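# Four arms sort items into containers by sticker color

## Task

Put every item into the container whose color matches the color of the sticker on that item.

## Robot and tools

Setup: four identical i2rt Big YAM arms (arm1, arm2, arm3, arm4), each with six revolute joints, a two-finger gripper and a wrist camera. Fixed room cameras: cam_room_a1, cam_room_a2, cam_room_b1, cam_room_b2. Wrist cameras: arm1_cam_wrist to arm4_cam_wrist. Loose objects may occasionally get nudged by an outside push.

Frames: one shared scene frame, origin on the floor, +z up, metres. Feet (base_link), each facing along its own +x: arm1 at x=-0.644 y=+1.377 z=+0.914 quat_wxyz=(+0.682, +0.007, +0.004, +0.731); arm2 at x=-0.655 y=-0.555 z=+0.928 quat_wxyz=(+0.747, +0.002, +0.000, -0.665); arm3 at x=+0.651 y=-1.332 z=+0.868 quat_wxyz=(+0.663, -0.004, -0.006, -0.748); arm4 at x=+0.648 y=+0.477 z=+0.879 quat_wxyz=(+0.687, +0.001, +0.003, +0.727). Reach is roughly 1.0 m from the joint1 axis. The hand point sits between the finger pads, about 1 cm short of the tips; fingers extend along the hand's +z and open along its y. With joint1 and joint6 at 0 and the hand level and forward, the camera rides on top of the hand looking toward the tips.

Tool move: optional keys arm1..arm4 and cameras. Each arm entry may hold joints, target (plus optional speed), or both. An arm not named receives nothing new but may keep pushing toward older targets.
- joints: absolute targets keyed by name, radians for arm joints, metres for the gripper. Ranges: joint1_rad -2.879 to 2.879 (rotation about the foot, positive counter-clockwise seen from above, 0 = along the foot's facing); joint2_rad 0 to 3.141 (shoulder, 0 = upper arm pointing back, increasing lifts it up and forward); joint3_rad 0 to 3.019 (elbow, 0 = folded, increasing opens); joint4_rad -1.692 to 1.57 (hand pitch, positive tilts fingers up); joint5_rad -1.57 to 1.57 (sideways swing, positive toward the arm's right); joint6_rad -2.094 to 2.094 (roll, positive clockwise viewed from behind the hand); gripper_m 0 to 0.093 (fingertip gap). Done tolerances: ±0.045, ±0.14, ±0.09, ±0.055, ±0.03, ±0.035 rad, gripper ±0.003 m. Joints move at separate rates, so the hand can sweep wide between postures.
- target: one list of seven numbers per arm, [x, y, z, qw, qx, qy, qz], an absolute hand pose in the scene frame (same format as the printed hand line). The hand travels in a straight line from its current hand_target toward it. When target is present, joints may only contain gripper_m. speed: peak path speed in m/s, 0.002 to 0.5, default 0.25; rotation capped at twice that in rad/s; invalid without target. All hand paths in one call finish together, paced by the slowest; each lasts 0.5 to 10 s, and an action is capped at 15 s. Each control step clips the commanded pose to within 100 mm and 20 degrees of the measured hand; expect end errors of a centimetre or more, overshoot of speed near full stretch, and no slowing for obstacles or other arms.
- cameras: list of names, or ["all"]/omitted for all, [] for none.
A move with no arm parts just reports everything.

Tool wait: seconds 0 to 10, plus cameras; nothing new is commanded. zoom_image: camera plus region [x0, y0, x1, y1] in pixels from the top-left, at most 504 by 504, only on cameras in the latest images. read_manual: licence texts only. finished_scene: scene = current scene number; ends the scene irreversibly, so the sorting must already hold without the robots. After ending the first scene, make no further calls in that reply.

Reading results: per-arm joint_positions, Joint velocities (rad/s, gripper m/s; "within noise" when still), joint torques (N m, positive toward larger angles, joints 3 and 4 wrap at ±28), hand and hand_target poses. The line "move" lists arms given motions with "done" or their worst status. Arms under "as last shown" were not commanded; their status reads "not commanded". off_target: stopped away from the goal and may still push. time_out: the arm keeps targets near where it stood and continues pushing; send the reported position to relieve it. not_followed / "joint command not followed" / "pose unreachable": a self- and inter-arm collision check withheld the command (gripper parts still run); the arm may keep trying. on_its_own lists uncommanded activity; "held at" is a target, not a reading. Images may lag the state slightly. Any refused call, or a stop, cancels the remaining move, wait and finished_scene calls in that reply; unknown keys only invalidate that call.

Gripping: closed on nothing reads 0.000 to 0.003; in free air it reads up to 0.003 wide. On a rigid part it reads up to 0.005 narrower (sometimes 0.002 wider). Just under the contact width the grip is light; about 0.005 below it (more for soft, small or round parts) it squeezes at full force, about 50 to 64 N per pad. Release by commanding well above the reading.

Avoid: knocking anything out of the work area or onto the floor; dropping parts from height or releasing while moving; hitting fixed or heavy things hard. Arms pressing hard on each other, including one gripper closing on another's fingers, is forbidden; the collision check may be late and ignores fingers, housings and cameras. Arms don't stop on contact and keep pushing. Prolonged loads, stretched poses or pushing at unreachable goals heat motors: MOTOR HOT appears at 85 °C, and at 100 °C the arm goes limp for 30 to 60 s (OVER-TEMPERATURE FAULT, keys say limit_stop_at_motor_heat; resend targets afterwards). The scene keeps running while you compose replies, holding the last commands. Smooth, economical motion is preferred.

Each tool is called after ">>>" as a command line: name --argument value for each argument, lists and objects as JSON in quotes; but a table of rows of numbers goes row by row, as --pt "numbers of a row", without its own name.

## Session

>>> move --arm1 '{"joints":{"joint1_rad":1.5,"joint2_rad":1.4,"joint3_rad":1.3,"joint4_rad":-0.85,"joint5_rad":0,"joint6_rad":0}}' --arm2 '{"joints":{"joint1_rad":-1.5,"joint2_rad":1.4,"joint3_rad":1.3,"joint4_rad":-0.85,"joint5_rad":0,"joint6_rad":0}}' --arm3 '{"joints":{"joint1_rad":1.69,"joint2_rad":1.4,"joint3_rad":1.3,"joint4_rad":-0.85,"joint5_rad":0,"joint6_rad":0}}' --arm4 '{"joints":{"joint1_rad":-1.626,"joint2_rad":1.4,"joint3_rad":1.3,"joint4_rad":-0.85,"joint5_rad":0,"joint6_rad":0}}'

Scene clock: 2.07 s.
Joint torques (N m): arm1=[-1.38 -11.16 12.66 1.84 0.1 -0.06] | arm2=[1.14 -14.68 12.12 2.39 -0.08 0.19] | arm3=[1.32 -14.1 11.23 1.26 0.12 -0.11] | arm4=[1.32 -14.62 10.65 1.29 0.05 -0.09]
Motor temperatures (°C): arm1=[21 24 27 23 21 21 21] | arm2=[23 24 26 22 22 20 23] | arm3=[24 23 24 23 24 23 23] | arm4=[22 22 24 22 24 21 24]
Heat: arm1: hottest joint3_rad 27 °C; arm2: hottest joint3_rad 26 °C; arm3: hottest joint1_rad 24 °C; arm4: hottest joint3_rad 24 °C.
move: arm1 done; arm2 done; arm3 done; arm4 done
Joint velocities: within noise
arm1.joint_positions: joint1_rad=+1.504 joint2_rad=+1.417 joint3_rad=+1.286 joint4_rad=-0.864 joint5_rad=-0.002 joint6_rad=+0.007 gripper_m=+0.09399
arm1.joint_status: all done
arm1.hand: x=-1.1844 y=+1.3757 z=+1.1797 quat_wxyz=(+0.001, +0.957, -0.002, -0.291) (m; scene frame)
arm1.hand_target: x=-1.1881 y=+1.3780 z=+1.1978 quat_wxyz=(-0.001, +0.950, -0.001, -0.313) (m; scene frame)
arm1.hand_status: not commanded
arm2.joint_positions: joint1_rad=-1.505 joint2_rad=+1.405 joint3_rad=+1.292 joint4_rad=-0.863 joint5_rad=+0.002 joint6_rad=-0.012 gripper_m=+0.09398
arm2.joint_status: all done
arm2.hand: x=-1.1916 y=-0.6543 z=+1.1933 quat_wxyz=(-0.023, -0.952, -0.093, +0.291) (m; scene frame)
arm2.hand_target: x=-1.1948 y=-0.6580 z=+1.2022 quat_wxyz=(-0.027, -0.948, -0.090, +0.303) (m; scene frame)
arm2.hand_status: not commanded
arm3.joint_positions: joint1_rad=+1.688 joint2_rad=+1.405 joint3_rad=+1.278 joint4_rad=-0.853 joint5_rad=-0.002 joint6_rad=+0.006 gripper_m=+0.09398
arm3.joint_status: all done
arm3.hand: x=+1.1941 y=-1.3301 z=+1.1291 quat_wxyz=(-0.292, -0.002, -0.956, +0.005) (m; scene frame)
arm3.hand_target: x=+1.1994 y=-1.3291 z=+1.1433 quat_wxyz=(-0.306, +0.001, -0.952, +0.007) (m; scene frame)
arm3.hand_status: not commanded
arm4.joint_positions: joint1_rad=-1.633 joint2_rad=+1.410 joint3_rad=+1.276 joint4_rad=-0.861 joint5_rad=+0.001 joint6_rad=+0.014 gripper_m=+0.09398
arm4.joint_status: all done
arm4.hand: x=+1.1907 y=+0.4746 z=+1.1329 quat_wxyz=(-0.282, -0.009, -0.959, +0.001) (m; scene frame)
arm4.hand_target: x=+1.1979 y=+0.4785 z=+1.1518 quat_wxyz=(-0.303, +0.001, -0.953, +0.001) (m; scene frame)
arm4.hand_status: not commanded
pictures: arm1_cam_wrist, arm2_cam_wrist, arm3_cam_wrist, arm4_cam_wrist, cam_room_a1, cam_room_a2, cam_room_b1, cam_room_b2
Images, in order (width x height): arm1_cam_wrist 672x504, arm2_cam_wrist 672x504, arm3_cam_wrist 672x504, arm4_cam_wrist 672x504, cam_room_a1 672x504, cam_room_a2 672x504, cam_room_b1 672x504, cam_room_b2 672x504.

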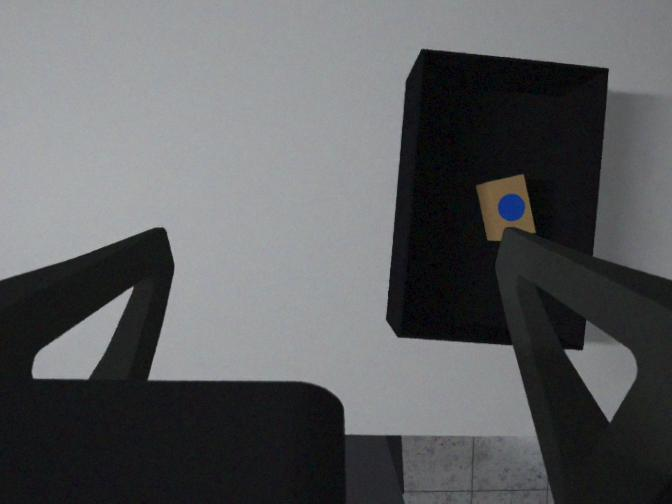

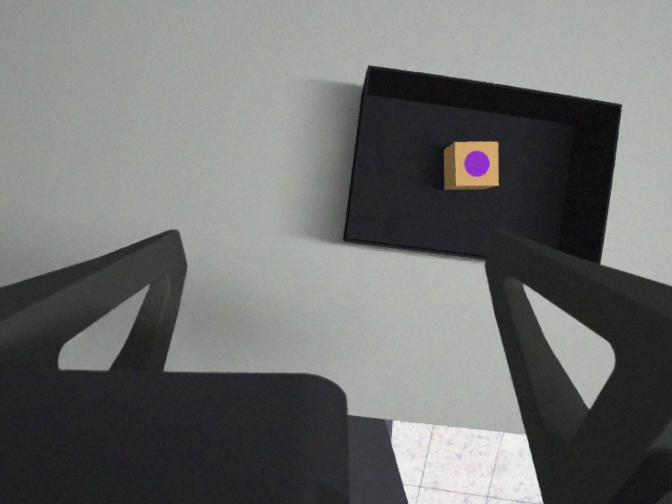

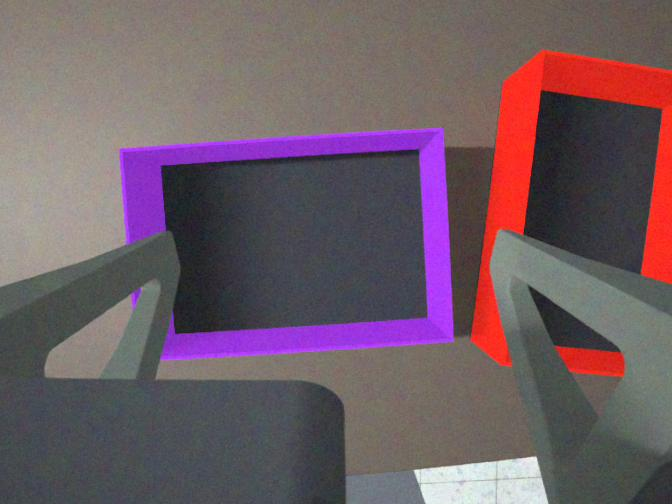

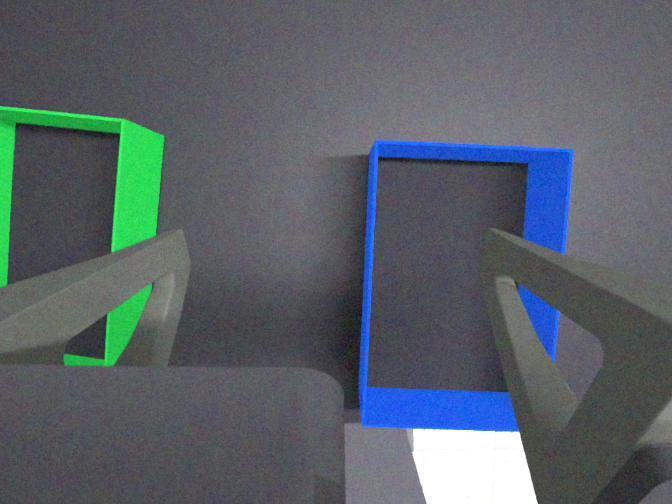

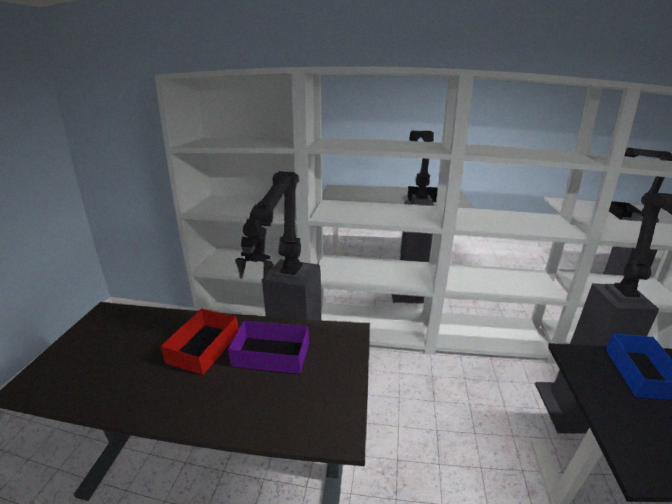

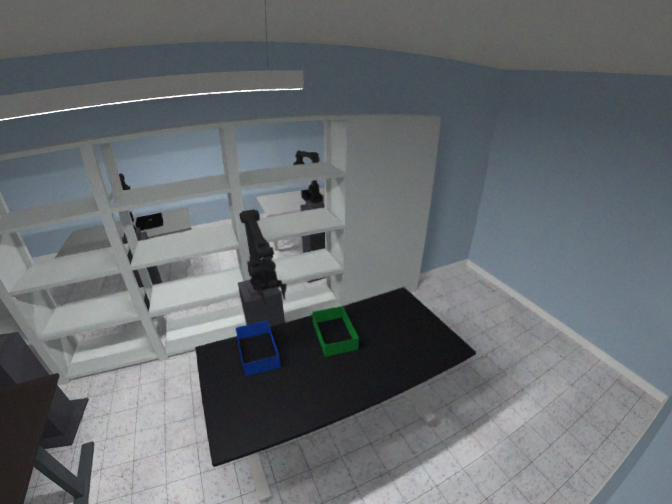

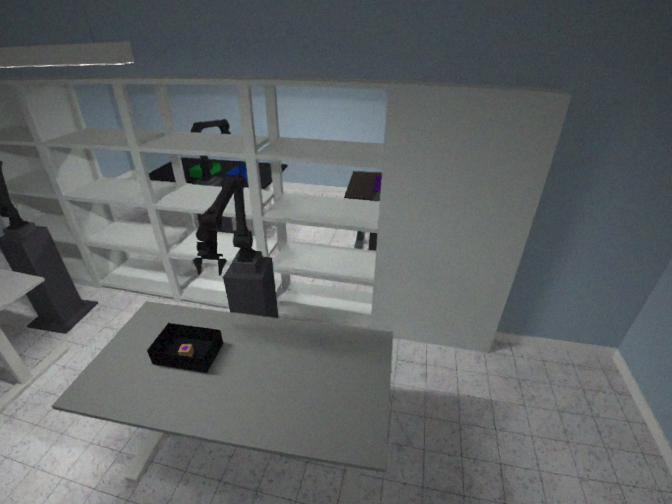

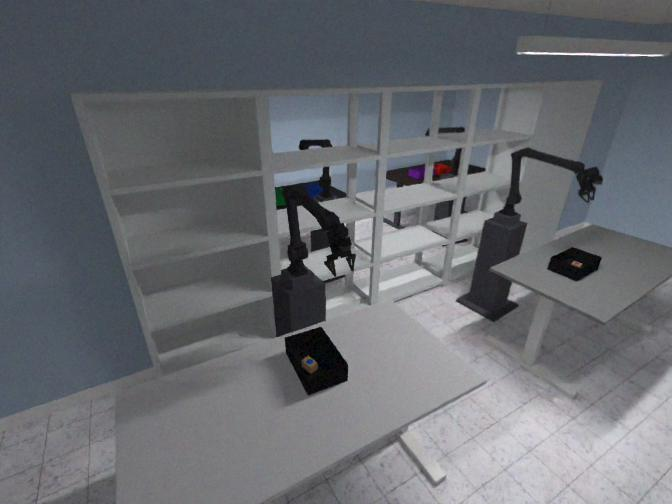

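>>> move --arm1 '{"target":[-1.225,1.572,0.89,-0.0248,-0.9615,-0.0925,0.2576],"speed":0.5}' --arm2 '{"target":[-1.31,-0.512,0.89,-0.027,-0.9606,-0.1009,0.2574],"speed":0.5}' --arm3 '{"joints":{"joint1_rad":-1.99,"joint2_rad":0.81,"joint3_rad":0.83,"joint4_rad":-1.05}}' --arm4 '{"joints":{"joint1_rad":0.897,"joint2_rad":0.81,"joint3_rad":0.82,"joint4_rad":-1.05}}' --cameras '["arm1_cam_wrist","arm2_cam_wrist"]'

Scene clock: 30.73 s.
Joint torques (N m): arm1=[-0.5 -16.44 11.69 1.43 -0.28 -0.05] | arm2=[1.08 -21.42 11.74 2.21 -0.34 -0.08] | arm3=[0.67 -3.9 8.75 0.81 -0.08 -0.1] | arm4=[0.62 -4.42 8.95 0.65 0.12 -0.06]
Motor temperatures (°C): arm1=[21 24 29 23 21 21 21] | arm2=[23 25 30 22 22 20 23] | arm3=[24 24 27 23 24 23 23] | arm4=[22 22 29 22 24 21 24]
Heat: arm1: hottest joint3_rad 29 °C; arm2: hottest joint3_rad 30 °C; arm3: hottest joint3_rad 27 °C; arm4: hottest joint3_rad 29 °C.
move: arm1 off_target; arm2 off_target; arm3 done; arm4 done
Joint velocities: within noise
arm1.joint_positions: joint1_rad=+1.095 joint2_rad=+1.995 joint3_rad=+1.166 joint4_rad=-0.387 joint5_rad=-0.278 joint6_rad=-0.521 gripper_m=+0.09399
arm1.joint_status: not commanded
arm1.hand: x=-1.1974 y=+1.5645 z=+0.8632 quat_wxyz=(+0.042, +0.970, +0.081, -0.225) (m; scene frame)
arm1.hand_target: x=-1.2235 y=+1.5714 z=+0.8909 quat_wxyz=(+0.025, +0.962, +0.092, -0.258) (m; scene frame)
arm1.hand_status: off_target (0.039 m and 4.5 deg from the pose sent, 0.352 m and 11.8 deg at the start)
arm2.joint_positions: joint1_rad=-1.799 joint2_rad=+2.047 joint3_rad=+1.258 joint4_rad=-0.341 joint5_rad=-0.155 joint6_rad=-0.259 gripper_m=+0.09398
arm2.joint_status: not commanded
arm2.hand: x=-1.2840 y=-0.5112 z=+0.8694 quat_wxyz=(-0.033, -0.969, -0.089, +0.227) (m; scene frame)
arm2.hand_target: x=-1.3085 y=-0.5122 z=+0.8907 quat_wxyz=(-0.027, -0.961, -0.101, +0.257) (m; scene frame)
arm2.hand_status: off_target (0.033 m and 3.9 deg from the pose sent, 0.355 m and 4.1 deg at the start)
arm3.joint_positions: joint1_rad=-1.981 joint2_rad=+0.811 joint3_rad=+0.839 joint4_rad=-1.045 joint5_rad=+0.002 joint6_rad=+0.005 gripper_m=+0.09402
arm3.joint_status: all done
arm3.hand: x=+0.3730 y=-1.1642 z=+1.1163 quat_wxyz=(+0.066, -0.928, +0.257, +0.261) (m; scene frame)
arm3.hand_target: x=+0.3770 y=-1.1636 z=+1.1117 quat_wxyz=(+0.065, -0.929, +0.259, +0.255) (m; scene frame)
arm3.hand_status: not commanded
arm4.joint_positions: joint1_rad=+0.896 joint2_rad=+0.814 joint3_rad=+0.822 joint4_rad=-1.041 joint5_rad=-0.002 joint6_rad=+0.011 gripper_m=+0.09402
arm4.joint_status: all done
arm4.hand: x=+0.3883 y=+0.6638 z=+1.1221 quat_wxyz=(-0.076, +0.916, -0.299, -0.255) (m; scene frame)
arm4.hand_target: x=+0.3905 y=+0.6623 z=+1.1213 quat_wxyz=(-0.077, +0.919, -0.294, -0.251) (m; scene frame)
arm4.hand_status: not commanded
pictures: arm1_cam_wrist, arm2_cam_wrist
Images, in order (width x height): arm1_cam_wrist 672x504, arm2_cam_wrist 672x504.

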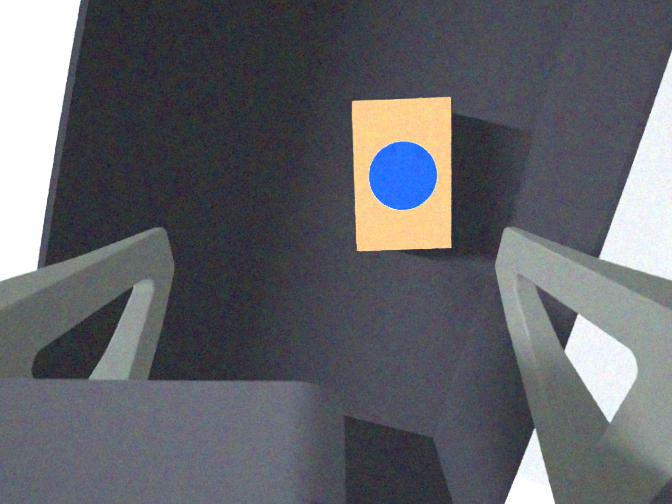

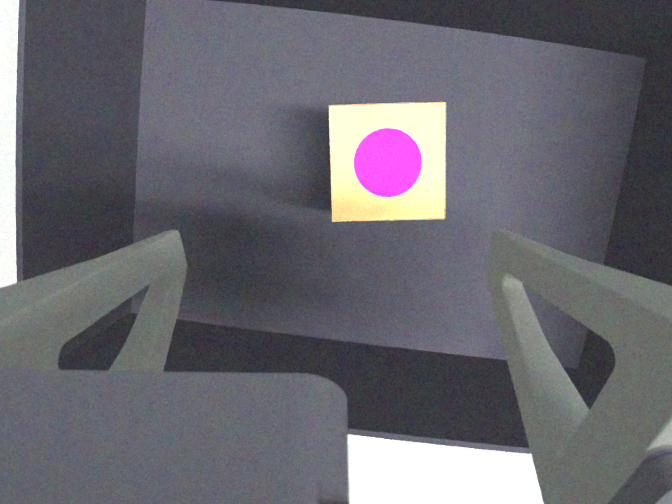

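>>> move --arm1 '{"target":[-1.24,1.599,0.768,-0.0248,-0.9615,-0.0925,0.2576],"speed":0.3}' --arm2 '{"target":[-1.33,-0.493,0.768,-0.027,-0.9606,-0.1009,0.2574],"speed":0.3}' --cameras '["arm1_cam_wrist","arm2_cam_wrist"]'

Scene clock: 41.63 s.
Joint torques (N m): arm1=[-2.26 -17.32 9.87 1.52 -0.16 -0.07] | arm2=[0.26 -22.71 10.07 2.29 -0.35 -0.09] | arm3=[0.67 -3.96 8.77 0.8 -0.08 -0.09] | arm4=[0.85 -4.07 9.07 0.58 0.12 -0.06]
Motor temperatures (°C): arm1=[21 25 30 23 21 21 21] | arm2=[23 26 31 22 22 20 23] | arm3=[24 24 27 23 24 23 23] | arm4=[22 22 30 22 24 21 24]
Heat: arm1: hottest joint3_rad 30 °C; arm2: hottest joint3_rad 31 °C; arm3: hottest joint3_rad 27 °C; arm4: hottest joint3_rad 30 °C.
move: arm1 off_target; arm2 off_target
Joint velocities: within noise
arm1.joint_positions: joint1_rad=+1.073 joint2_rad=+2.272 joint3_rad=+1.256 joint4_rad=-0.198 joint5_rad=-0.294 joint6_rad=-0.554 gripper_m=+0.09394
arm1.joint_status: not commanded
arm1.hand: x=-1.2157 y=+1.5830 z=+0.7495 quat_wxyz=(+0.042, +0.968, +0.088, -0.230) (m; scene frame)
arm1.hand_target: x=-1.2389 y=+1.5986 z=+0.7692 quat_wxyz=(+0.024, +0.962, +0.092, -0.258) (m; scene frame)
arm1.hand_status: off_target (0.035 m and 3.9 deg from the pose sent, 0.110 m and 4.5 deg at the start)
arm2.joint_positions: joint1_rad=-1.816 joint2_rad=+2.318 joint3_rad=+1.354 joint4_rad=-0.163 joint5_rad=-0.168 joint6_rad=-0.284 gripper_m=+0.09398
arm2.joint_status: not commanded
arm2.hand: x=-1.3054 y=-0.4996 z=+0.7537 quat_wxyz=(-0.034, -0.968, -0.094, +0.230) (m; scene frame)
arm2.hand_target: x=-1.3288 y=-0.4931 z=+0.7689 quat_wxyz=(-0.027, -0.961, -0.101, +0.257) (m; scene frame)
arm2.hand_status: off_target (0.029 m and 3.4 deg from the pose sent, 0.113 m and 3.9 deg at the start)
arm3, arm4: as last shown
pictures: arm1_cam_wrist, arm2_cam_wrist
Images, in order (width x height): arm1_cam_wrist 672x504, arm2_cam_wrist 672x504.

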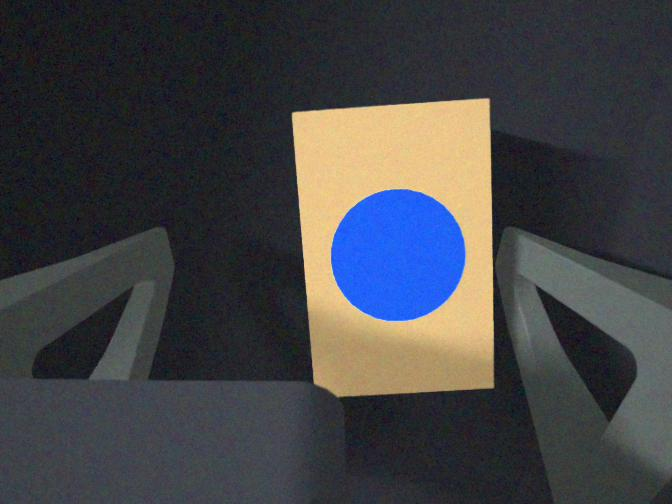

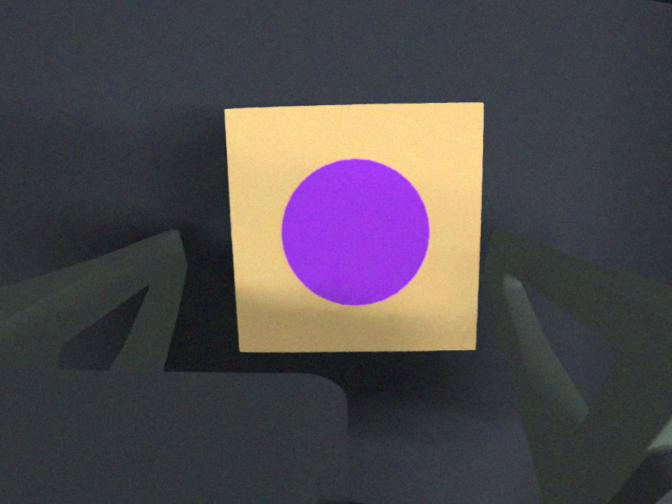

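>>> move --arm1 '{"joints":{"gripper_m":0.034}}' --arm2 '{"joints":{"gripper_m":0.045}}' --cameras '["arm1_cam_wrist","arm2_cam_wrist"]'

>>> move --arm1 '{"target":[-1.20,1.58,0.93,-0.0248,-0.9615,-0.0925,0.2576],"speed":0.4}' --arm2 '{"target":[-1.29,-0.495,0.93,-0.027,-0.9606,-0.1009,0.2574],"speed":0.4}' --cameras '["arm1_cam_wrist","arm2_cam_wrist"]'

Scene clock: 47.93 s.
Joint torques (N m): arm1=[-2.37 -17.55 9.57 1.68 -0.15 -0.05] | arm2=[0.15 -22.89 10.03 2.29 -0.29 -0.05] | arm3=[0.67 -3.9 8.76 0.8 -0.08 -0.1] | arm4=[1.03 -3.72 8.98 0.68 0.17 -0.06]
Motor temperatures (°C): arm1=[21 25 31 23 21 21 21] | arm2=[23 26 31 22 22 20 23] | arm3=[24 24 27 23 24 23 23] | arm4=[22 22 30 22 24 21 24]
Heat: arm1: hottest joint3_rad 31 °C; arm2: hottest joint3_rad 31 °C; arm3: hottest joint3_rad 27 °C; arm4: hottest joint3_rad 30 °C.
move: arm1 off_target; arm2 off_target
Joint velocities: within noise
arm1.joint_positions: joint1_rad=+1.073 joint2_rad=+2.272 joint3_rad=+1.256 joint4_rad=-0.198 joint5_rad=-0.294 joint6_rad=-0.555 gripper_m=+0.04397
arm1.joint_status: gripper_m off_target (ended at +0.04400, target +0.03400)
arm1.hand: x=-1.2161 y=+1.5832 z=+0.7497 quat_wxyz=(+0.042, +0.968, +0.088, -0.231) (m; scene frame)
arm1.hand_target: x=-1.2388 y=+1.5986 z=+0.7691 quat_wxyz=(+0.024, +0.962, +0.092, -0.258) (m; scene frame)
arm1.hand_status: not commanded
arm2.joint_positions: joint1_rad=-1.816 joint2_rad=+2.318 joint3_rad=+1.355 joint4_rad=-0.163 joint5_rad=-0.170 joint6_rad=-0.287 gripper_m=+0.05280
arm2.joint_status: gripper_m off_target (ended at +0.05284, target +0.04500)
arm2.hand: x=-1.3059 y=-0.4998 z=+0.7540 quat_wxyz=(-0.034, -0.968, -0.096, +0.231) (m; scene frame)
arm2.hand_target: x=-1.3289 y=-0.4931 z=+0.7689 quat_wxyz=(-0.027, -0.961, -0.101, +0.257) (m; scene frame)
arm2.hand_status: not commanded
arm3, arm4: as last shown
pictures: arm1_cam_wrist, arm2_cam_wrist
Images, in order (width x height): arm1_cam_wrist 672x504, arm2_cam_wrist 672x504.

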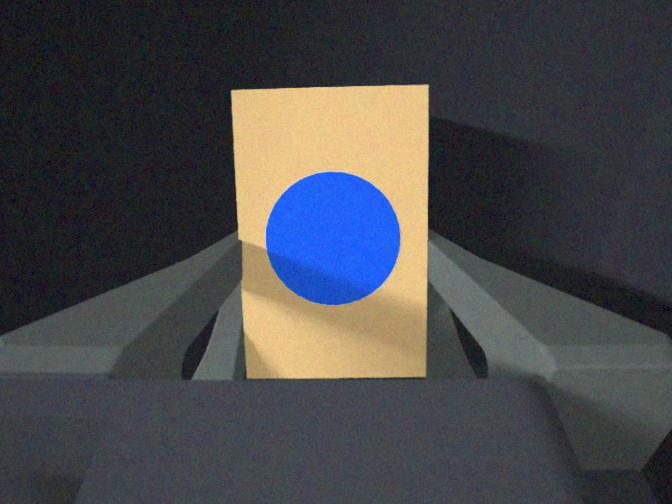

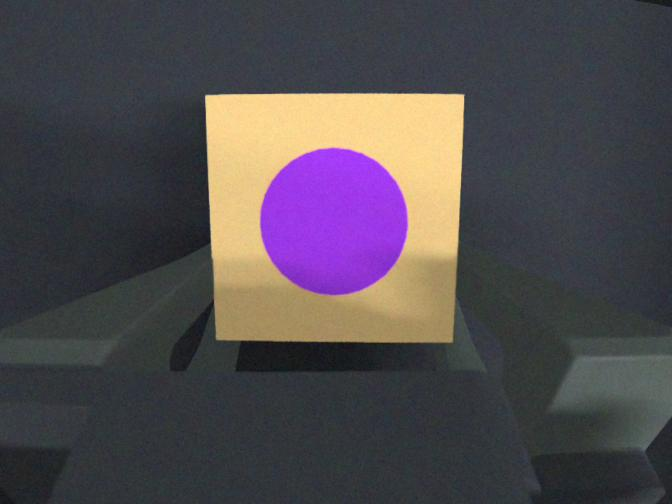

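Scene clock: 49.30 s.
Joint torques (N m): arm1=[-2.08 -14.33 9.11 0.76 -0.22 -0.02] | arm2=[-0.21 -18.37 8.73 1.35 -0.31 -0.09] | arm3=[0.67 -3.9 8.79 0.79 -0.08 -0.11] | arm4=[1.32 -3.96 9.01 0.66 0.14 -0.06]
Motor temperatures (°C): arm1=[21 25 31 23 21 21 21] | arm2=[23 26 31 22 22 20 23] | arm3=[24 24 27 23 24 23 23] | arm4=[22 22 30 22 24 21 24]
Heat: arm1: hottest joint3_rad 31 °C; arm2: hottest joint3_rad 31 °C; arm3: hottest joint3_rad 27 °C; arm4: hottest joint3_rad 30 °C.
move: arm1 done; arm2 off_target
Joint velocities: within noise
arm1.joint_positions: joint1_rad=+1.073 joint2_rad=+1.866 joint3_rad=+1.170 joint4_rad=-0.442 joint5_rad=-0.293 joint6_rad=-0.555 gripper_m=+0.04397
arm1.joint_status: not commanded
arm1.hand: x=-1.2017 y=+1.5776 z=+0.9329 quat_wxyz=(+0.023, +0.960, +0.093, -0.262) (m; scene frame)
arm1.hand_target: x=-1.1999 y=+1.5799 z=+0.9299 quat_wxyz=(+0.025, +0.962, +0.092, -0.257) (m; scene frame)
arm1.hand_status: done (0.004 m and 0.5 deg from the pose sent, 0.181 m and 3.8 deg at the start)
arm2.joint_positions: joint1_rad=-1.819 joint2_rad=+1.919 joint3_rad=+1.269 joint4_rad=-0.382 joint5_rad=-0.173 joint6_rad=-0.290 gripper_m=+0.05280
arm2.joint_status: not commanded
arm2.hand: x=-1.2982 y=-0.5001 z=+0.9483 quat_wxyz=(-0.025, -0.956, -0.099, +0.276) (m; scene frame)
arm2.hand_target: x=-1.2896 y=-0.4952 z=+0.9304 quat_wxyz=(-0.027, -0.961, -0.101, +0.258) (m; scene frame)
arm2.hand_status: off_target (0.021 m and 2.2 deg from the pose sent, 0.177 m and 3.3 deg at the start)
arm3, arm4: as last shown
pictures: arm1_cam_wrist, arm2_cam_wrist
Images, in order (width x height): arm1_cam_wrist 672x504, arm2_cam_wrist 672x504.

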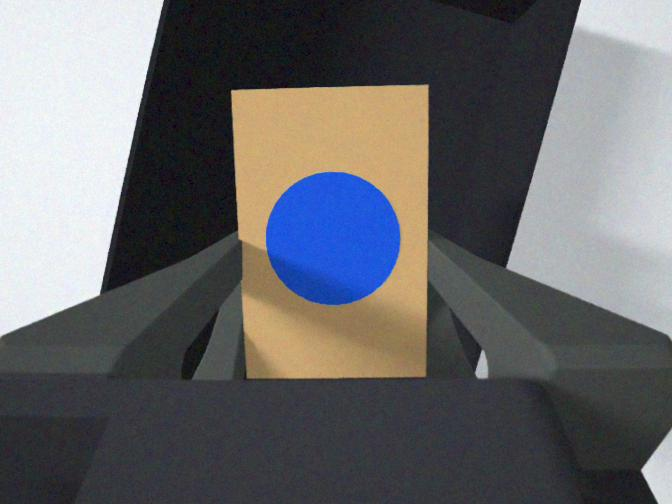

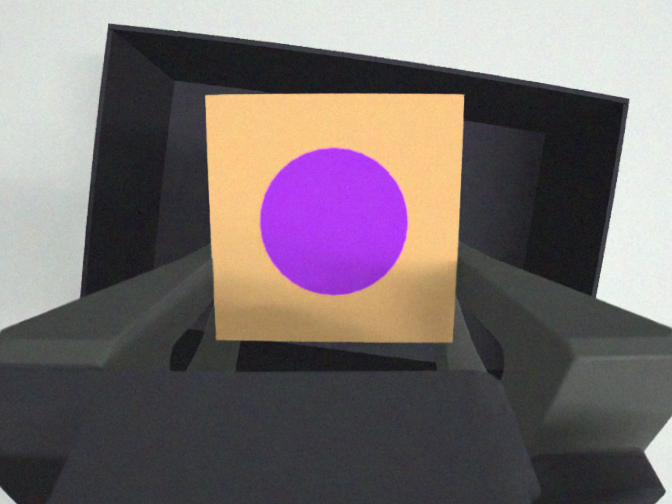

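>>> move --arm1 '{"joints":{"joint1_rad":-2.25,"joint2_rad":0.815,"joint3_rad":0.79,"joint4_rad":-1.035,"joint5_rad":0,"joint6_rad":0}}' --arm2 '{"joints":{"joint1_rad":0.925,"joint2_rad":0.815,"joint3_rad":0.76,"joint4_rad":-1.03,"joint5_rad":0,"joint6_rad":0}}' --cameras '["arm1_cam_wrist","arm2_cam_wrist"]'

Scene clock: 59.10 s.
Joint torques (N m): arm1=[-2.26 -2.78 11.74 0.75 -0.04 0.09] | arm2=[1.03 -5.01 10.47 1.25 0.14 0.22] | arm3=[0.67 -3.96 8.76 0.83 -0.08 -0.11] | arm4=[1.03 -4.13 8.92 0.53 0.12 -0.06]
Motor temperatures (°C): arm1=[21 25 31 23 21 21 22] | arm2=[23 26 31 22 22 20 23] | arm3=[24 24 27 23 24 23 23] | arm4=[22 22 31 22 24 21 24]
Heat: arm1: hottest joint3_rad 31 °C; arm2: hottest joint3_rad 31 °C; arm3: hottest joint3_rad 27 °C; arm4: hottest joint3_rad 31 °C.
move: arm1 done; arm2 done
Joint velocities: within noise
arm1.joint_positions: joint1_rad=-2.245 joint2_rad=+0.827 joint3_rad=+0.788 joint4_rad=-1.025 joint5_rad=+0.002 joint6_rad=-0.007 gripper_m=+0.04397
arm1.joint_status: all done
arm1.hand: x=-0.3798 y=+1.1953 z=+1.1331 quat_wxyz=(-0.231, -0.286, -0.927, +0.078) (m; scene frame)
arm1.hand_target: x=-0.3827 y=+1.1960 z=+1.1364 quat_wxyz=(-0.233, -0.290, -0.925, +0.077) (m; scene frame)
arm1.hand_status: not commanded
arm2.joint_positions: joint1_rad=+0.922 joint2_rad=+0.821 joint3_rad=+0.771 joint4_rad=-1.018 joint5_rad=-0.004 joint6_rad=-0.015 gripper_m=+0.05280
arm2.joint_status: all done
arm2.hand: x=-0.3843 y=-0.7152 z=+1.1459 quat_wxyz=(-0.241, -0.247, -0.936, +0.064) (m; scene frame)
arm2.hand_target: x=-0.3892 y=-0.7121 z=+1.1405 quat_wxyz=(-0.233, -0.254, -0.937, +0.061) (m; scene frame)
arm2.hand_status: not commanded
arm3, arm4: as last shown
pictures: arm1_cam_wrist, arm2_cam_wrist
Images, in order (width x height): arm1_cam_wrist 672x504, arm2_cam_wrist 672x504.

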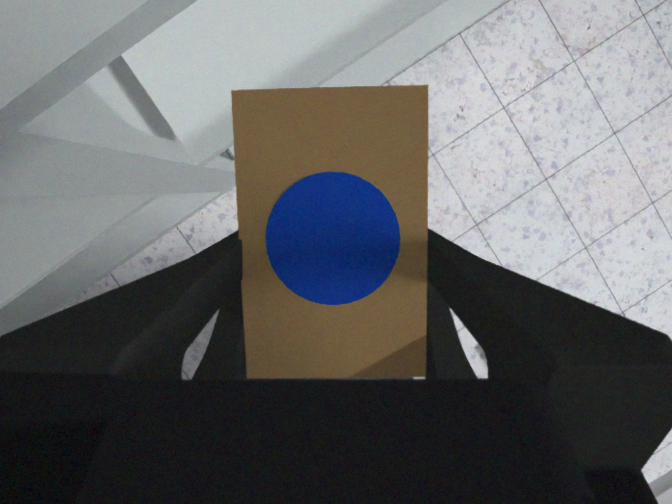

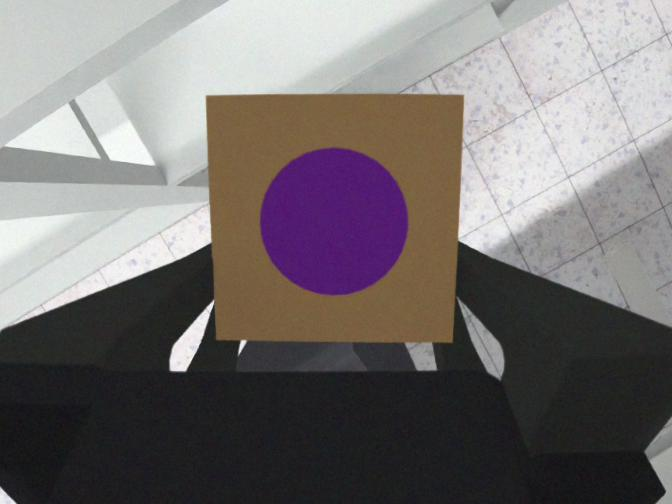

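>>> move --arm1 '{"target":[0.0,0.92,1.12,0.2466,0.2937,0.9202,-0.0787],"speed":0.45}' --arm2 '{"target":[0.0,-0.94,1.11,0.2497,0.2533,0.9321,-0.0679],"speed":0.45}' --cameras '[]'

>>> move --arm1 '{"target":[0.0,0.92,1.035,0.2466,0.2937,0.9202,-0.0787],"speed":0.12}' --arm2 '{"target":[0.0,-0.94,1.025,0.2497,0.2533,0.9321,-0.0679],"speed":0.12}' --cameras '["arm1_cam_wrist","arm2_cam_wrist"]'

Scene clock: 67.27 s.
Joint torques (N m): arm1=[-2.49 -20.54 17.66 0.83 -0.06 0.1] | arm2=[0.97 -22.71 16.88 1.18 0.15 0.21] | arm3=[0.85 -3.9 8.79 0.8 -0.08 -0.1] | arm4=[0.91 -3.6 8.95 0.54 0.12 -0.04]
Motor temperatures (°C): arm1=[21 25 32 23 21 21 22] | arm2=[23 26 31 22 22 20 24] | arm3=[24 24 27 23 24 23 23] | arm4=[22 22 31 22 24 21 24]
Heat: arm1: hottest joint3_rad 32 °C; arm2: hottest joint3_rad 31 °C; arm3: hottest joint3_rad 27 °C; arm4: hottest joint3_rad 31 °C.
move: arm1 off_target; arm2 off_target
Joint velocities: within noise
arm1.joint_positions: joint1_rad=-2.249 joint2_rad=+2.116 joint3_rad=+2.069 joint4_rad=-1.048 joint5_rad=-0.005 joint6_rad=-0.007 gripper_m=+0.04397
arm1.joint_status: not commanded
arm1.hand: x=-0.0084 y=+0.9355 z=+1.0834 quat_wxyz=(-0.218, -0.288, -0.930, +0.070) (m; scene frame)
arm1.hand_target: x=-0.0020 y=+0.9214 z=+1.1201 quat_wxyz=(-0.247, -0.294, -0.920, +0.079) (m; scene frame)
arm1.hand_status: off_target (0.041 m and 3.7 deg from the pose sent, 0.469 m and 2.1 deg at the start)
arm2.joint_positions: joint1_rad=+0.922 joint2_rad=+2.028 joint3_rad=+1.866 joint4_rad=-0.927 joint5_rad=+0.000 joint6_rad=-0.015 gripper_m=+0.05280
arm2.joint_status: not commanded
arm2.hand: x=-0.0160 y=-0.9322 z=+1.0868 quat_wxyz=(-0.230, -0.249, -0.939, +0.063) (m; scene frame)
arm2.hand_target: x=-0.0016 y=-0.9392 z=+1.1102 quat_wxyz=(-0.250, -0.253, -0.932, +0.068) (m; scene frame)
arm2.hand_status: off_target (0.029 m and 2.5 deg from the pose sent, 0.447 m and 1.4 deg at the start)
arm3, arm4: as last shown
pictures: none
No camera images: "cameras" was empty.

Scene clock: 68.73 s.
Joint torques (N m): arm1=[-2.78 -19.78 11.93 1.95 -0.02 0.11] | arm2=[1.03 -22.89 10.74 2.65 0.14 0.22] | arm3=[0.62 -3.9 8.77 0.8 -0.07 -0.09] | arm4=[1.03 -3.66 8.95 0.68 0.15 -0.06]
Motor temperatures (°C): arm1=[21 25 32 23 21 21 22] | arm2=[23 26 31 22 22 20 24] | arm3=[24 24 27 23 24 23 23] | arm4=[22 22 31 22 24 21 24]
Heat: arm1: hottest joint3_rad 32 °C; arm2: hottest joint3_rad 31 °C; arm3: hottest joint3_rad 27 °C; arm4: hottest joint3_rad 31 °C.
move: arm1 done; arm2 off_target
Joint velocities: within noise
arm1.joint_positions: joint1_rad=-2.249 joint2_rad=+2.140 joint3_rad=+1.964 joint4_rad=-0.878 joint5_rad=-0.005 joint6_rad=-0.006 gripper_m=+0.04397
arm1.joint_status: not commanded
arm1.hand: x=-0.0007 y=+0.9297 z=+1.0330 quat_wxyz=(-0.237, -0.286, -0.925, +0.076) (m; scene frame)
arm1.hand_target: x=-0.0002 y=+0.9201 z=+1.0350 quat_wxyz=(-0.247, -0.294, -0.920, +0.079) (m; scene frame)
arm1.hand_status: done (0.010 m and 1.6 deg from the pose sent, 0.052 m and 3.7 deg at the start)
arm2.joint_positions: joint1_rad=+0.922 joint2_rad=+2.078 joint3_rad=+1.800 joint4_rad=-0.770 joint5_rad=+0.000 joint6_rad=-0.015 gripper_m=+0.05280
arm2.joint_status: not commanded
arm2.hand: x=-0.0035 y=-0.9393 z=+1.0368 quat_wxyz=(-0.249, -0.247, -0.934, +0.068) (m; scene frame)
arm2.hand_target: x=-0.0004 y=-0.9398 z=+1.0250 quat_wxyz=(-0.249, -0.253, -0.932, +0.068) (m; scene frame)
arm2.hand_status: off_target (0.012 m and 0.7 deg from the pose sent, 0.064 m and 2.5 deg at the start)
arm3, arm4: as last shown
pictures: arm1_cam_wrist, arm2_cam_wrist
Images, in order (width x height): arm1_cam_wrist 672x504, arm2_cam_wrist 672x504.

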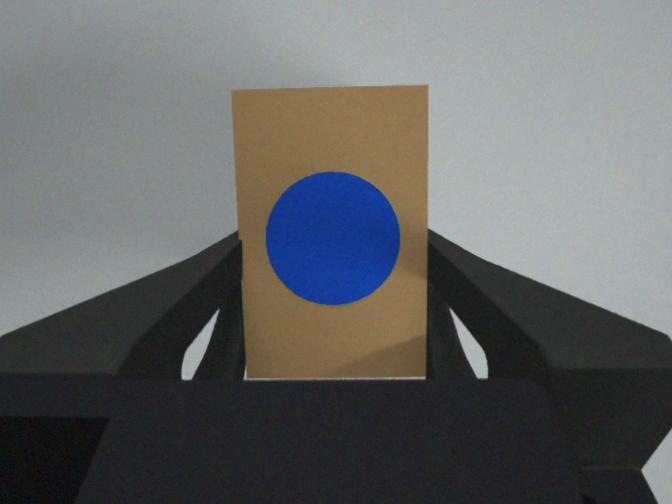

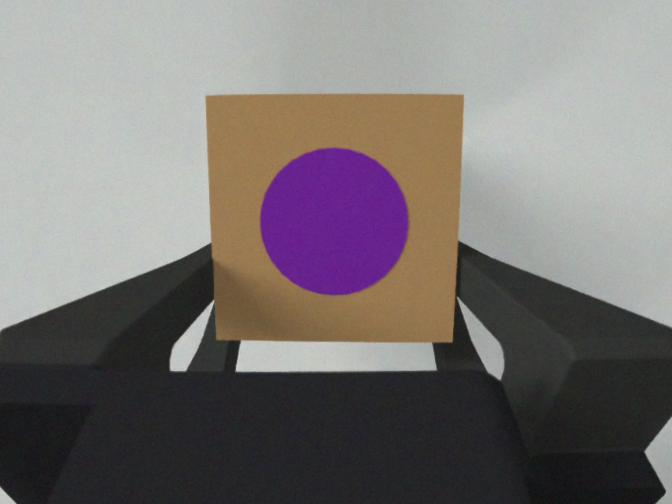

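>>> move --arm1 '{"target":[0.0,0.92,1.013,0.2466,0.2937,0.9202,-0.0787],"speed":0.05}' --arm2 '{"target":[0.0,-0.94,1.008,0.2497,0.2533,0.9321,-0.0679],"speed":0.05}' --cameras '[]'

Scene clock: 73.00 s.
Joint torques (N m): arm1=[-2.49 -19.08 11.4 1.92 -0.01 0.1] | arm2=[1.03 -21.6 10.17 2.7 0.14 0.21] | arm3=[0.56 -4.01 8.73 0.81 -0.08 -0.1] | arm4=[0.91 -3.96 8.85 0.51 0.12 -0.08]
Motor temperatures (°C): arm1=[21 25 32 23 21 21 22] | arm2=[23 27 31 22 22 20 24] | arm3=[24 24 27 23 24 23 23] | arm4=[22 22 31 22 24 21 24]
Heat: arm1: hottest joint3_rad 32 °C; arm2: hottest joint3_rad 31 °C; arm3: hottest joint3_rad 27 °C; arm4: hottest joint3_rad 31 °C.
move: arm1 off_target; arm2 off_target
Joint velocities: within noise
arm1.joint_positions: joint1_rad=-2.249 joint2_rad=+2.143 joint3_rad=+1.934 joint4_rad=-0.828 joint5_rad=-0.005 joint6_rad=-0.006 gripper_m=+0.04397
arm1.joint_status: not commanded
arm1.hand: x=+0.0008 y=+0.9286 z=+1.0220 quat_wxyz=(-0.244, -0.286, -0.923, +0.078) (m; scene frame)
arm1.hand_target: x=-0.0001 y=+0.9202 z=+1.0133 quat_wxyz=(-0.247, -0.294, -0.920, +0.079) (m; scene frame)
arm1.hand_status: off_target (0.012 m and 1.0 deg from the pose sent, 0.022 m and 1.6 deg at the start)
arm2.joint_positions: joint1_rad=+0.922 joint2_rad=+2.079 joint3_rad=+1.784 joint4_rad=-0.734 joint5_rad=+0.000 joint6_rad=-0.015 gripper_m=+0.05280
arm2.joint_status: not commanded
arm2.hand: x=-0.0015 y=-0.9405 z=+1.0326 quat_wxyz=(-0.258, -0.247, -0.931, +0.071) (m; scene frame)
arm2.hand_target: x=-0.0008 y=-0.9396 z=+1.0083 quat_wxyz=(-0.250, -0.253, -0.932, +0.068) (m; scene frame)
arm2.hand_status: off_target (0.025 m and 1.2 deg from the pose sent, 0.029 m and 0.7 deg at the start)
arm3, arm4: as last shown
pictures: none
No camera images: "cameras" was empty.

>>> move --arm1 '{"joints":{"gripper_m":0.08}}' --arm2 '{"joints":{"gripper_m":0.09}}' --cameras '[]'

>>> move --arm1 '{"target":[-0.12,1.005,1.08,0.2466,0.2937,0.9202,-0.0787],"speed":0.35}' --arm2 '{"target":[-0.12,-0.87,1.08,0.2497,0.2533,0.9321,-0.0679],"speed":0.35}' --cameras '["arm1_cam_wrist","arm2_cam_wrist"]'

>>> move --arm1 '{"target":[-0.38,1.19,1.12,0.2466,0.2937,0.9202,-0.0787],"speed":0.5}' --arm2 '{"target":[-0.384,-0.715,1.13,0.2497,0.2533,0.9321,-0.0679],"speed":0.5}' --arm3 '{"target":[0.08,-0.985,1.10,-0.0678,0.9321,-0.2533,-0.2497],"speed":0.5}' --arm4 '{"target":[0.075,0.894,1.10,0.0787,-0.9202,0.2937,0.2466],"speed":0.5}' --cameras '["arm3_cam_wrist","arm4_cam_wrist"]'

Scene clock: 82.77 s.
Joint torques (N m): arm1=[-2.96 -18.49 11.32 1.95 -0.01 0.1] | arm2=[0.91 -21.89 10.13 2.56 0.14 0.2] | arm3=[0.67 -3.84 8.79 0.8 -0.07 -0.1] | arm4=[1.26 -3.84 8.91 0.69 0.14 -0.05]
Motor temperatures (°C): arm1=[21 26 33 23 21 21 22] | arm2=[23 27 31 22 22 20 24] | arm3=[24 23 27 23 24 23 23] | arm4=[22 22 32 22 24 21 24]
Heat: arm1: hottest joint3_rad 33 °C; arm2: hottest joint3_rad 31 °C; arm3: hottest joint3_rad 27 °C; arm4: hottest joint3_rad 32 °C.
move: arm1 done; arm2 done
Joint velocities: within noise
arm1.joint_positions: joint1_rad=-2.249 joint2_rad=+2.143 joint3_rad=+1.934 joint4_rad=-0.828 joint5_rad=-0.006 joint6_rad=-0.006 gripper_m=+0.07996
arm1.joint_status: all done
arm1.hand: x=+0.0009 y=+0.9286 z=+1.0220 quat_wxyz=(-0.244, -0.286, -0.923, +0.078) (m; scene frame)
arm1.hand_target: x=-0.0001 y=+0.9203 z=+1.0133 quat_wxyz=(-0.247, -0.294, -0.920, +0.079) (m; scene frame)
arm1.hand_status: not commanded
arm2.joint_positions: joint1_rad=+0.922 joint2_rad=+2.079 joint3_rad=+1.784 joint4_rad=-0.731 joint5_rad=+0.001 joint6_rad=-0.014 gripper_m=+0.08994
arm2.joint_status: all done
arm2.hand: x=-0.0010 y=-0.9409 z=+1.0329 quat_wxyz=(-0.259, -0.247, -0.931, +0.071) (m; scene frame)
arm2.hand_target: x=-0.0008 y=-0.9396 z=+1.0083 quat_wxyz=(-0.250, -0.253, -0.932, +0.068) (m; scene frame)
arm2.hand_status: not commanded
arm3.joint_positions: joint1_rad=-1.981 joint2_rad=+0.811 joint3_rad=+0.839 joint4_rad=-1.045 joint5_rad=+0.002 joint6_rad=+0.005 gripper_m=+0.09402
arm3.joint_status: not commanded
arm3.hand: x=+0.3730 y=-1.1642 z=+1.1163 quat_wxyz=(+0.066, -0.928, +0.257, +0.261) (m; scene frame)
arm3.hand_target: x=+0.3770 y=-1.1636 z=+1.1117 quat_wxyz=(+0.065, -0.929, +0.259, +0.255) (m; scene frame)
arm3.hand_status: not commanded
arm4.joint_positions: joint1_rad=+0.896 joint2_rad=+0.814 joint3_rad=+0.822 joint4_rad=-1.041 joint5_rad=-0.002 joint6_rad=+0.011 gripper_m=+0.09402
arm4.joint_status: not commanded
arm4.hand: x=+0.3883 y=+0.6638 z=+1.1221 quat_wxyz=(-0.076, +0.916, -0.299, -0.255) (m; scene frame)
arm4.hand_target: x=+0.3905 y=+0.6623 z=+1.1213 quat_wxyz=(-0.077, +0.919, -0.294, -0.251) (m; scene frame)
arm4.hand_status: not commanded
pictures: none
No camera images: "cameras" was empty.

Scene clock: 84.03 s.
Joint torques (N m): arm1=[-2.78 -13.45 11.15 1.94 -0.01 0.04] | arm2=[0.97 -15.97 9.95 1.95 0.16 0.19] | arm3=[0.67 -3.9 8.72 0.81 -0.08 -0.09] | arm4=[0.85 -3.96 8.84 0.55 0.11 -0.08]
Motor temperatures (°C): arm1=[21 26 33 23 21 21 22] | arm2=[23 27 31 22 22 20 24] | arm3=[24 23 27 23 24 23 23] | arm4=[22 22 32 22 24 21 24]
Heat: arm1: hottest joint3_rad 33 °C; arm2: hottest joint3_rad 31 °C; arm3: hottest joint3_rad 27 °C; arm4: hottest joint3_rad 32 °C.
move: arm1 done; arm2 off_target
Joint velocities: within noise
arm1.joint_positions: joint1_rad=-2.251 joint2_rad=+1.710 joint3_rad=+1.438 joint4_rad=-0.766 joint5_rad=-0.006 joint6_rad=+0.002 gripper_m=+0.07996
arm1.joint_status: not commanded
arm1.hand: x=-0.1200 y=+1.0125 z=+1.0849 quat_wxyz=(-0.245, -0.290, -0.922, +0.077) (m; scene frame)
arm1.hand_target: x=-0.1201 y=+1.0052 z=+1.0801 quat_wxyz=(-0.247, -0.294, -0.920, +0.079) (m; scene frame)
arm1.hand_status: done (0.009 m and 0.5 deg from the pose sent, 0.154 m and 1.0 deg at the start)
arm2.joint_positions: joint1_rad=+0.922 joint2_rad=+1.674 joint3_rad=+1.362 joint4_rad=-0.702 joint5_rad=+0.001 joint6_rad=-0.012 gripper_m=+0.08994
arm2.joint_status: not commanded
arm2.hand: x=-0.1187 y=-0.8720 z=+1.1007 quat_wxyz=(-0.265, -0.248, -0.929, +0.072) (m; scene frame)
arm2.hand_target: x=-0.1205 y=-0.8698 z=+1.0802 quat_wxyz=(-0.250, -0.253, -0.932, +0.068) (m; scene frame)
arm2.hand_status: off_target (0.021 m and 2.0 deg from the pose sent, 0.146 m and 1.4 deg at the start)
arm3, arm4: as last shown
pictures: arm1_cam_wrist, arm2_cam_wrist
Images, in order (width x height): arm1_cam_wrist 672x504, arm2_cam_wrist 672x504.

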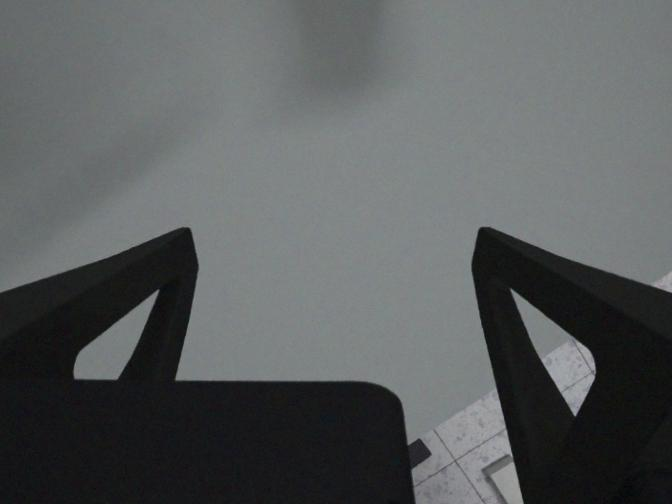

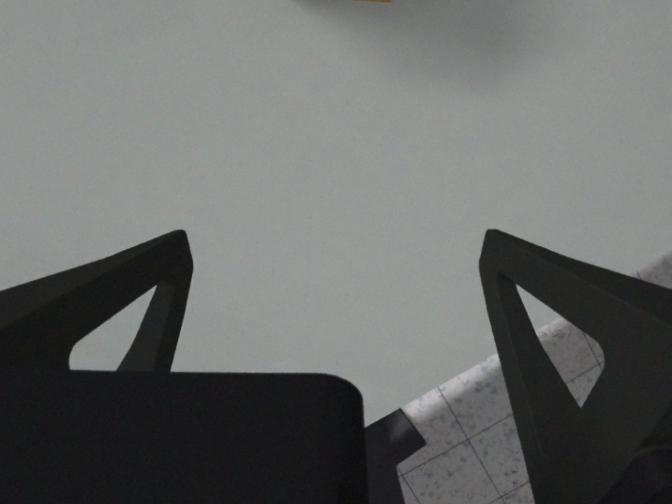

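Scene clock: 85.63 s.
Joint torques (N m): arm1=[-2.67 -0.32 11.75 0.94 -0.08 -0.01] | arm2=[1.2 -3.37 10.41 1.26 0.15 0.19] | arm3=[0.91 -20.6 13.65 0.61 0.12 -0.12] | arm4=[0.44 -21.42 12.64 0.34 0.18 -0.07]
Motor temperatures (°C): arm1=[21 26 33 23 21 21 22] | arm2=[23 27 31 22 22 20 24] | arm3=[24 24 27 23 24 23 23] | arm4=[22 22 32 22 24 21 24]
Heat: arm1: hottest joint3_rad 33 °C; arm2: hottest joint3_rad 31 °C; arm3: hottest joint3_rad 27 °C; arm4: hottest joint3_rad 32 °C.
move: arm1 done; arm2 off_target; arm3 off_target; arm4 off_target
Joint velocities: within noise
arm1.joint_positions: joint1_rad=-2.255 joint2_rad=+0.809 joint3_rad=+0.737 joint4_rad=-0.944 joint5_rad=-0.008 joint6_rad=+0.002 gripper_m=+0.07996
arm1.joint_status: not commanded
arm1.hand: x=-0.3776 y=+1.1922 z=+1.1222 quat_wxyz=(-0.254, -0.291, -0.919, +0.080) (m; scene frame)
arm1.hand_target: x=-0.3800 y=+1.1900 z=+1.1200 quat_wxyz=(-0.247, -0.294, -0.920, +0.079) (m; scene frame)
arm1.hand_status: done (0.004 m and 1.0 deg from the pose sent, 0.317 m and 0.5 deg at the start)
arm2.joint_positions: joint1_rad=+0.922 joint2_rad=+0.800 joint3_rad=+0.732 joint4_rad=-0.941 joint5_rad=+0.002 joint6_rad=-0.010 gripper_m=+0.08994
arm2.joint_status: not commanded
arm2.hand: x=-0.3802 y=-0.7188 z=+1.1418 quat_wxyz=(-0.267, -0.248, -0.928, +0.073) (m; scene frame)
arm2.hand_target: x=-0.3842 y=-0.7150 z=+1.1302 quat_wxyz=(-0.250, -0.253, -0.932, +0.068) (m; scene frame)
arm2.hand_status: off_target (0.013 m and 2.2 deg from the pose sent, 0.310 m and 2.0 deg at the start)
arm3.joint_positions: joint1_rad=-1.981 joint2_rad=+1.763 joint3_rad=+1.602 joint4_rad=-0.931 joint5_rad=+0.003 joint6_rad=-0.005 gripper_m=+0.09402
arm3.joint_status: not commanded
arm3.hand: x=+0.0887 y=-0.9977 z=+1.0701 quat_wxyz=(+0.058, -0.939, +0.254, +0.226) (m; scene frame)
arm3.hand_target: x=+0.0814 y=-0.9858 z=+1.1001 quat_wxyz=(+0.068, -0.932, +0.253, +0.250) (m; scene frame)
arm3.hand_status: off_target (0.034 m and 3.0 deg from the pose sent, 0.344 m and 1.5 deg at the start)
arm4.joint_positions: joint1_rad=+0.896 joint2_rad=+1.880 joint3_rad=+1.739 joint4_rad=-0.944 joint5_rad=-0.002 joint6_rad=+0.004 gripper_m=+0.09402
arm4.joint_status: not commanded
arm4.hand: x=+0.0821 y=+0.8817 z=+1.0783 quat_wxyz=(-0.070, +0.924, -0.298, -0.231) (m; scene frame)
arm4.hand_target: x=+0.0760 y=+0.8934 z=+1.1003 quat_wxyz=(-0.079, +0.920, -0.294, -0.247) (m; scene frame)
arm4.hand_status: off_target (0.026 m and 2.1 deg from the pose sent, 0.389 m and 1.3 deg at the start)
pictures: arm3_cam_wrist, arm4_cam_wrist
Images, in order (width x height): arm3_cam_wrist 672x504, arm4_cam_wrist 672x504.

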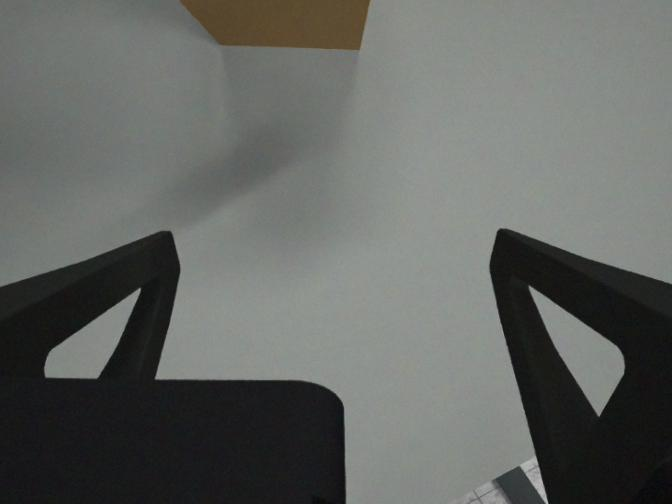

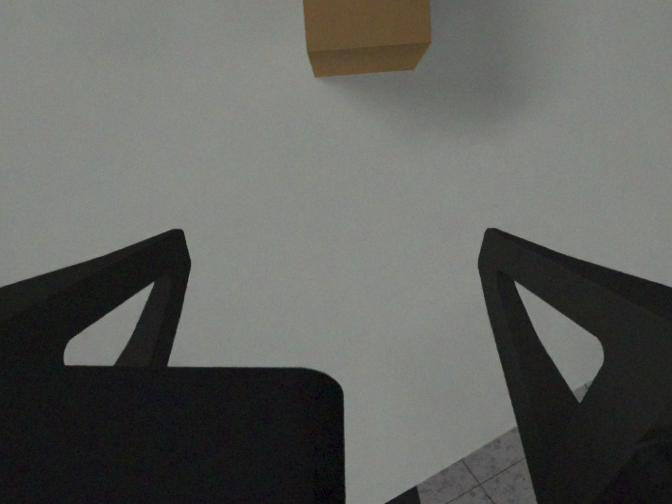

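>>> move --arm3 '{"target":[-0.010,-0.952,1.052,-0.0678,0.9321,-0.2533,-0.2497],"speed":0.3}' --arm4 '{"target":[0.005,0.960,1.045,0.0787,-0.9202,0.2937,0.2466],"speed":0.3}' --cameras '["arm3_cam_wrist","arm4_cam_wrist"]'

Scene clock: 96.50 s.
Joint torques (N m): arm1=[-3.19 -0.73 11.78 0.84 -0.02 -0.01] | arm2=[1.14 -3.43 10.41 1.22 0.15 0.19] | arm3=[2.2 -24.29 13.27 0.62 0.08 0] | arm4=[0.67 -26.46 12.59 0.39 -0.01 -0.08]
Motor temperatures (°C): arm1=[21 26 32 23 21 21 22] | arm2=[23 26 31 22 22 20 23] | arm3=[24 24 28 23 24 23 23] | arm4=[22 23 35 22 24 21 24]
Heat: arm1: hottest joint3_rad 32 °C; arm2: hottest joint3_rad 31 °C; arm3: hottest joint3_rad 28 °C; arm4: hottest joint3_rad 35 °C.
move: arm3 off_target; arm4 off_target
Joint velocities: within noise
arm1, arm2: as last shown
arm3.joint_positions: joint1_rad=-1.975 joint2_rad=+2.038 joint3_rad=+1.902 joint4_rad=-0.944 joint5_rad=+0.017 joint6_rad=+0.004 gripper_m=+0.09398
arm3.joint_status: not commanded
arm3.hand: x=+0.0048 y=-0.9513 z=+1.0292 quat_wxyz=(+0.064, -0.936, +0.257, +0.231) (m; scene frame)
arm3.hand_target: x=-0.0089 y=-0.9525 z=+1.0520 quat_wxyz=(+0.068, -0.932, +0.253, +0.250) (m; scene frame)
arm3.hand_status: off_target (0.027 m and 2.3 deg from the pose sent, 0.110 m and 3.0 deg at the start)
arm4.joint_positions: joint1_rad=+0.874 joint2_rad=+2.192 joint3_rad=+2.089 joint4_rad=-0.987 joint5_rad=-0.005 joint6_rad=-0.013 gripper_m=+0.09402
arm4.joint_status: not commanded
arm4.hand: x=+0.0132 y=+0.9512 z=+1.0202 quat_wxyz=(-0.072, +0.924, -0.300, -0.228) (m; scene frame)
arm4.hand_target: x=+0.0059 y=+0.9592 z=+1.0450 quat_wxyz=(-0.079, +0.920, -0.294, -0.247) (m; scene frame)
arm4.hand_status: off_target (0.028 m and 2.4 deg from the pose sent, 0.115 m and 2.1 deg at the start)
pictures: arm3_cam_wrist, arm4_cam_wrist
Images, in order (width x height): arm3_cam_wrist 672x504, arm4_cam_wrist 672x504.

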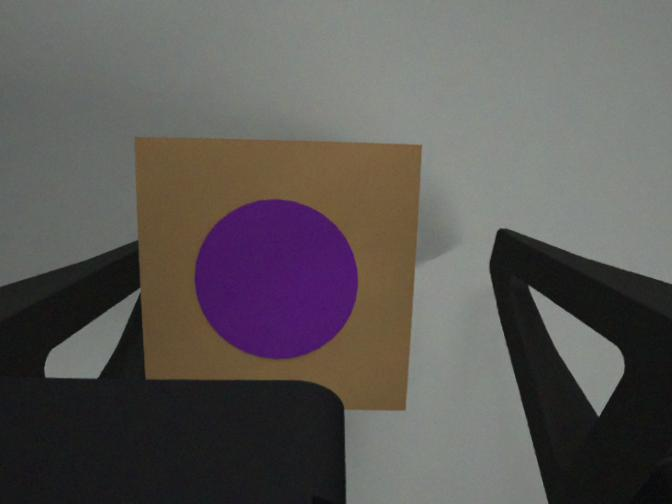

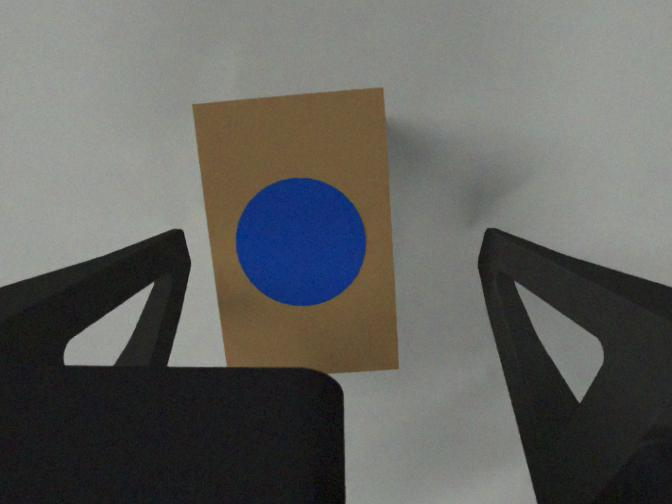

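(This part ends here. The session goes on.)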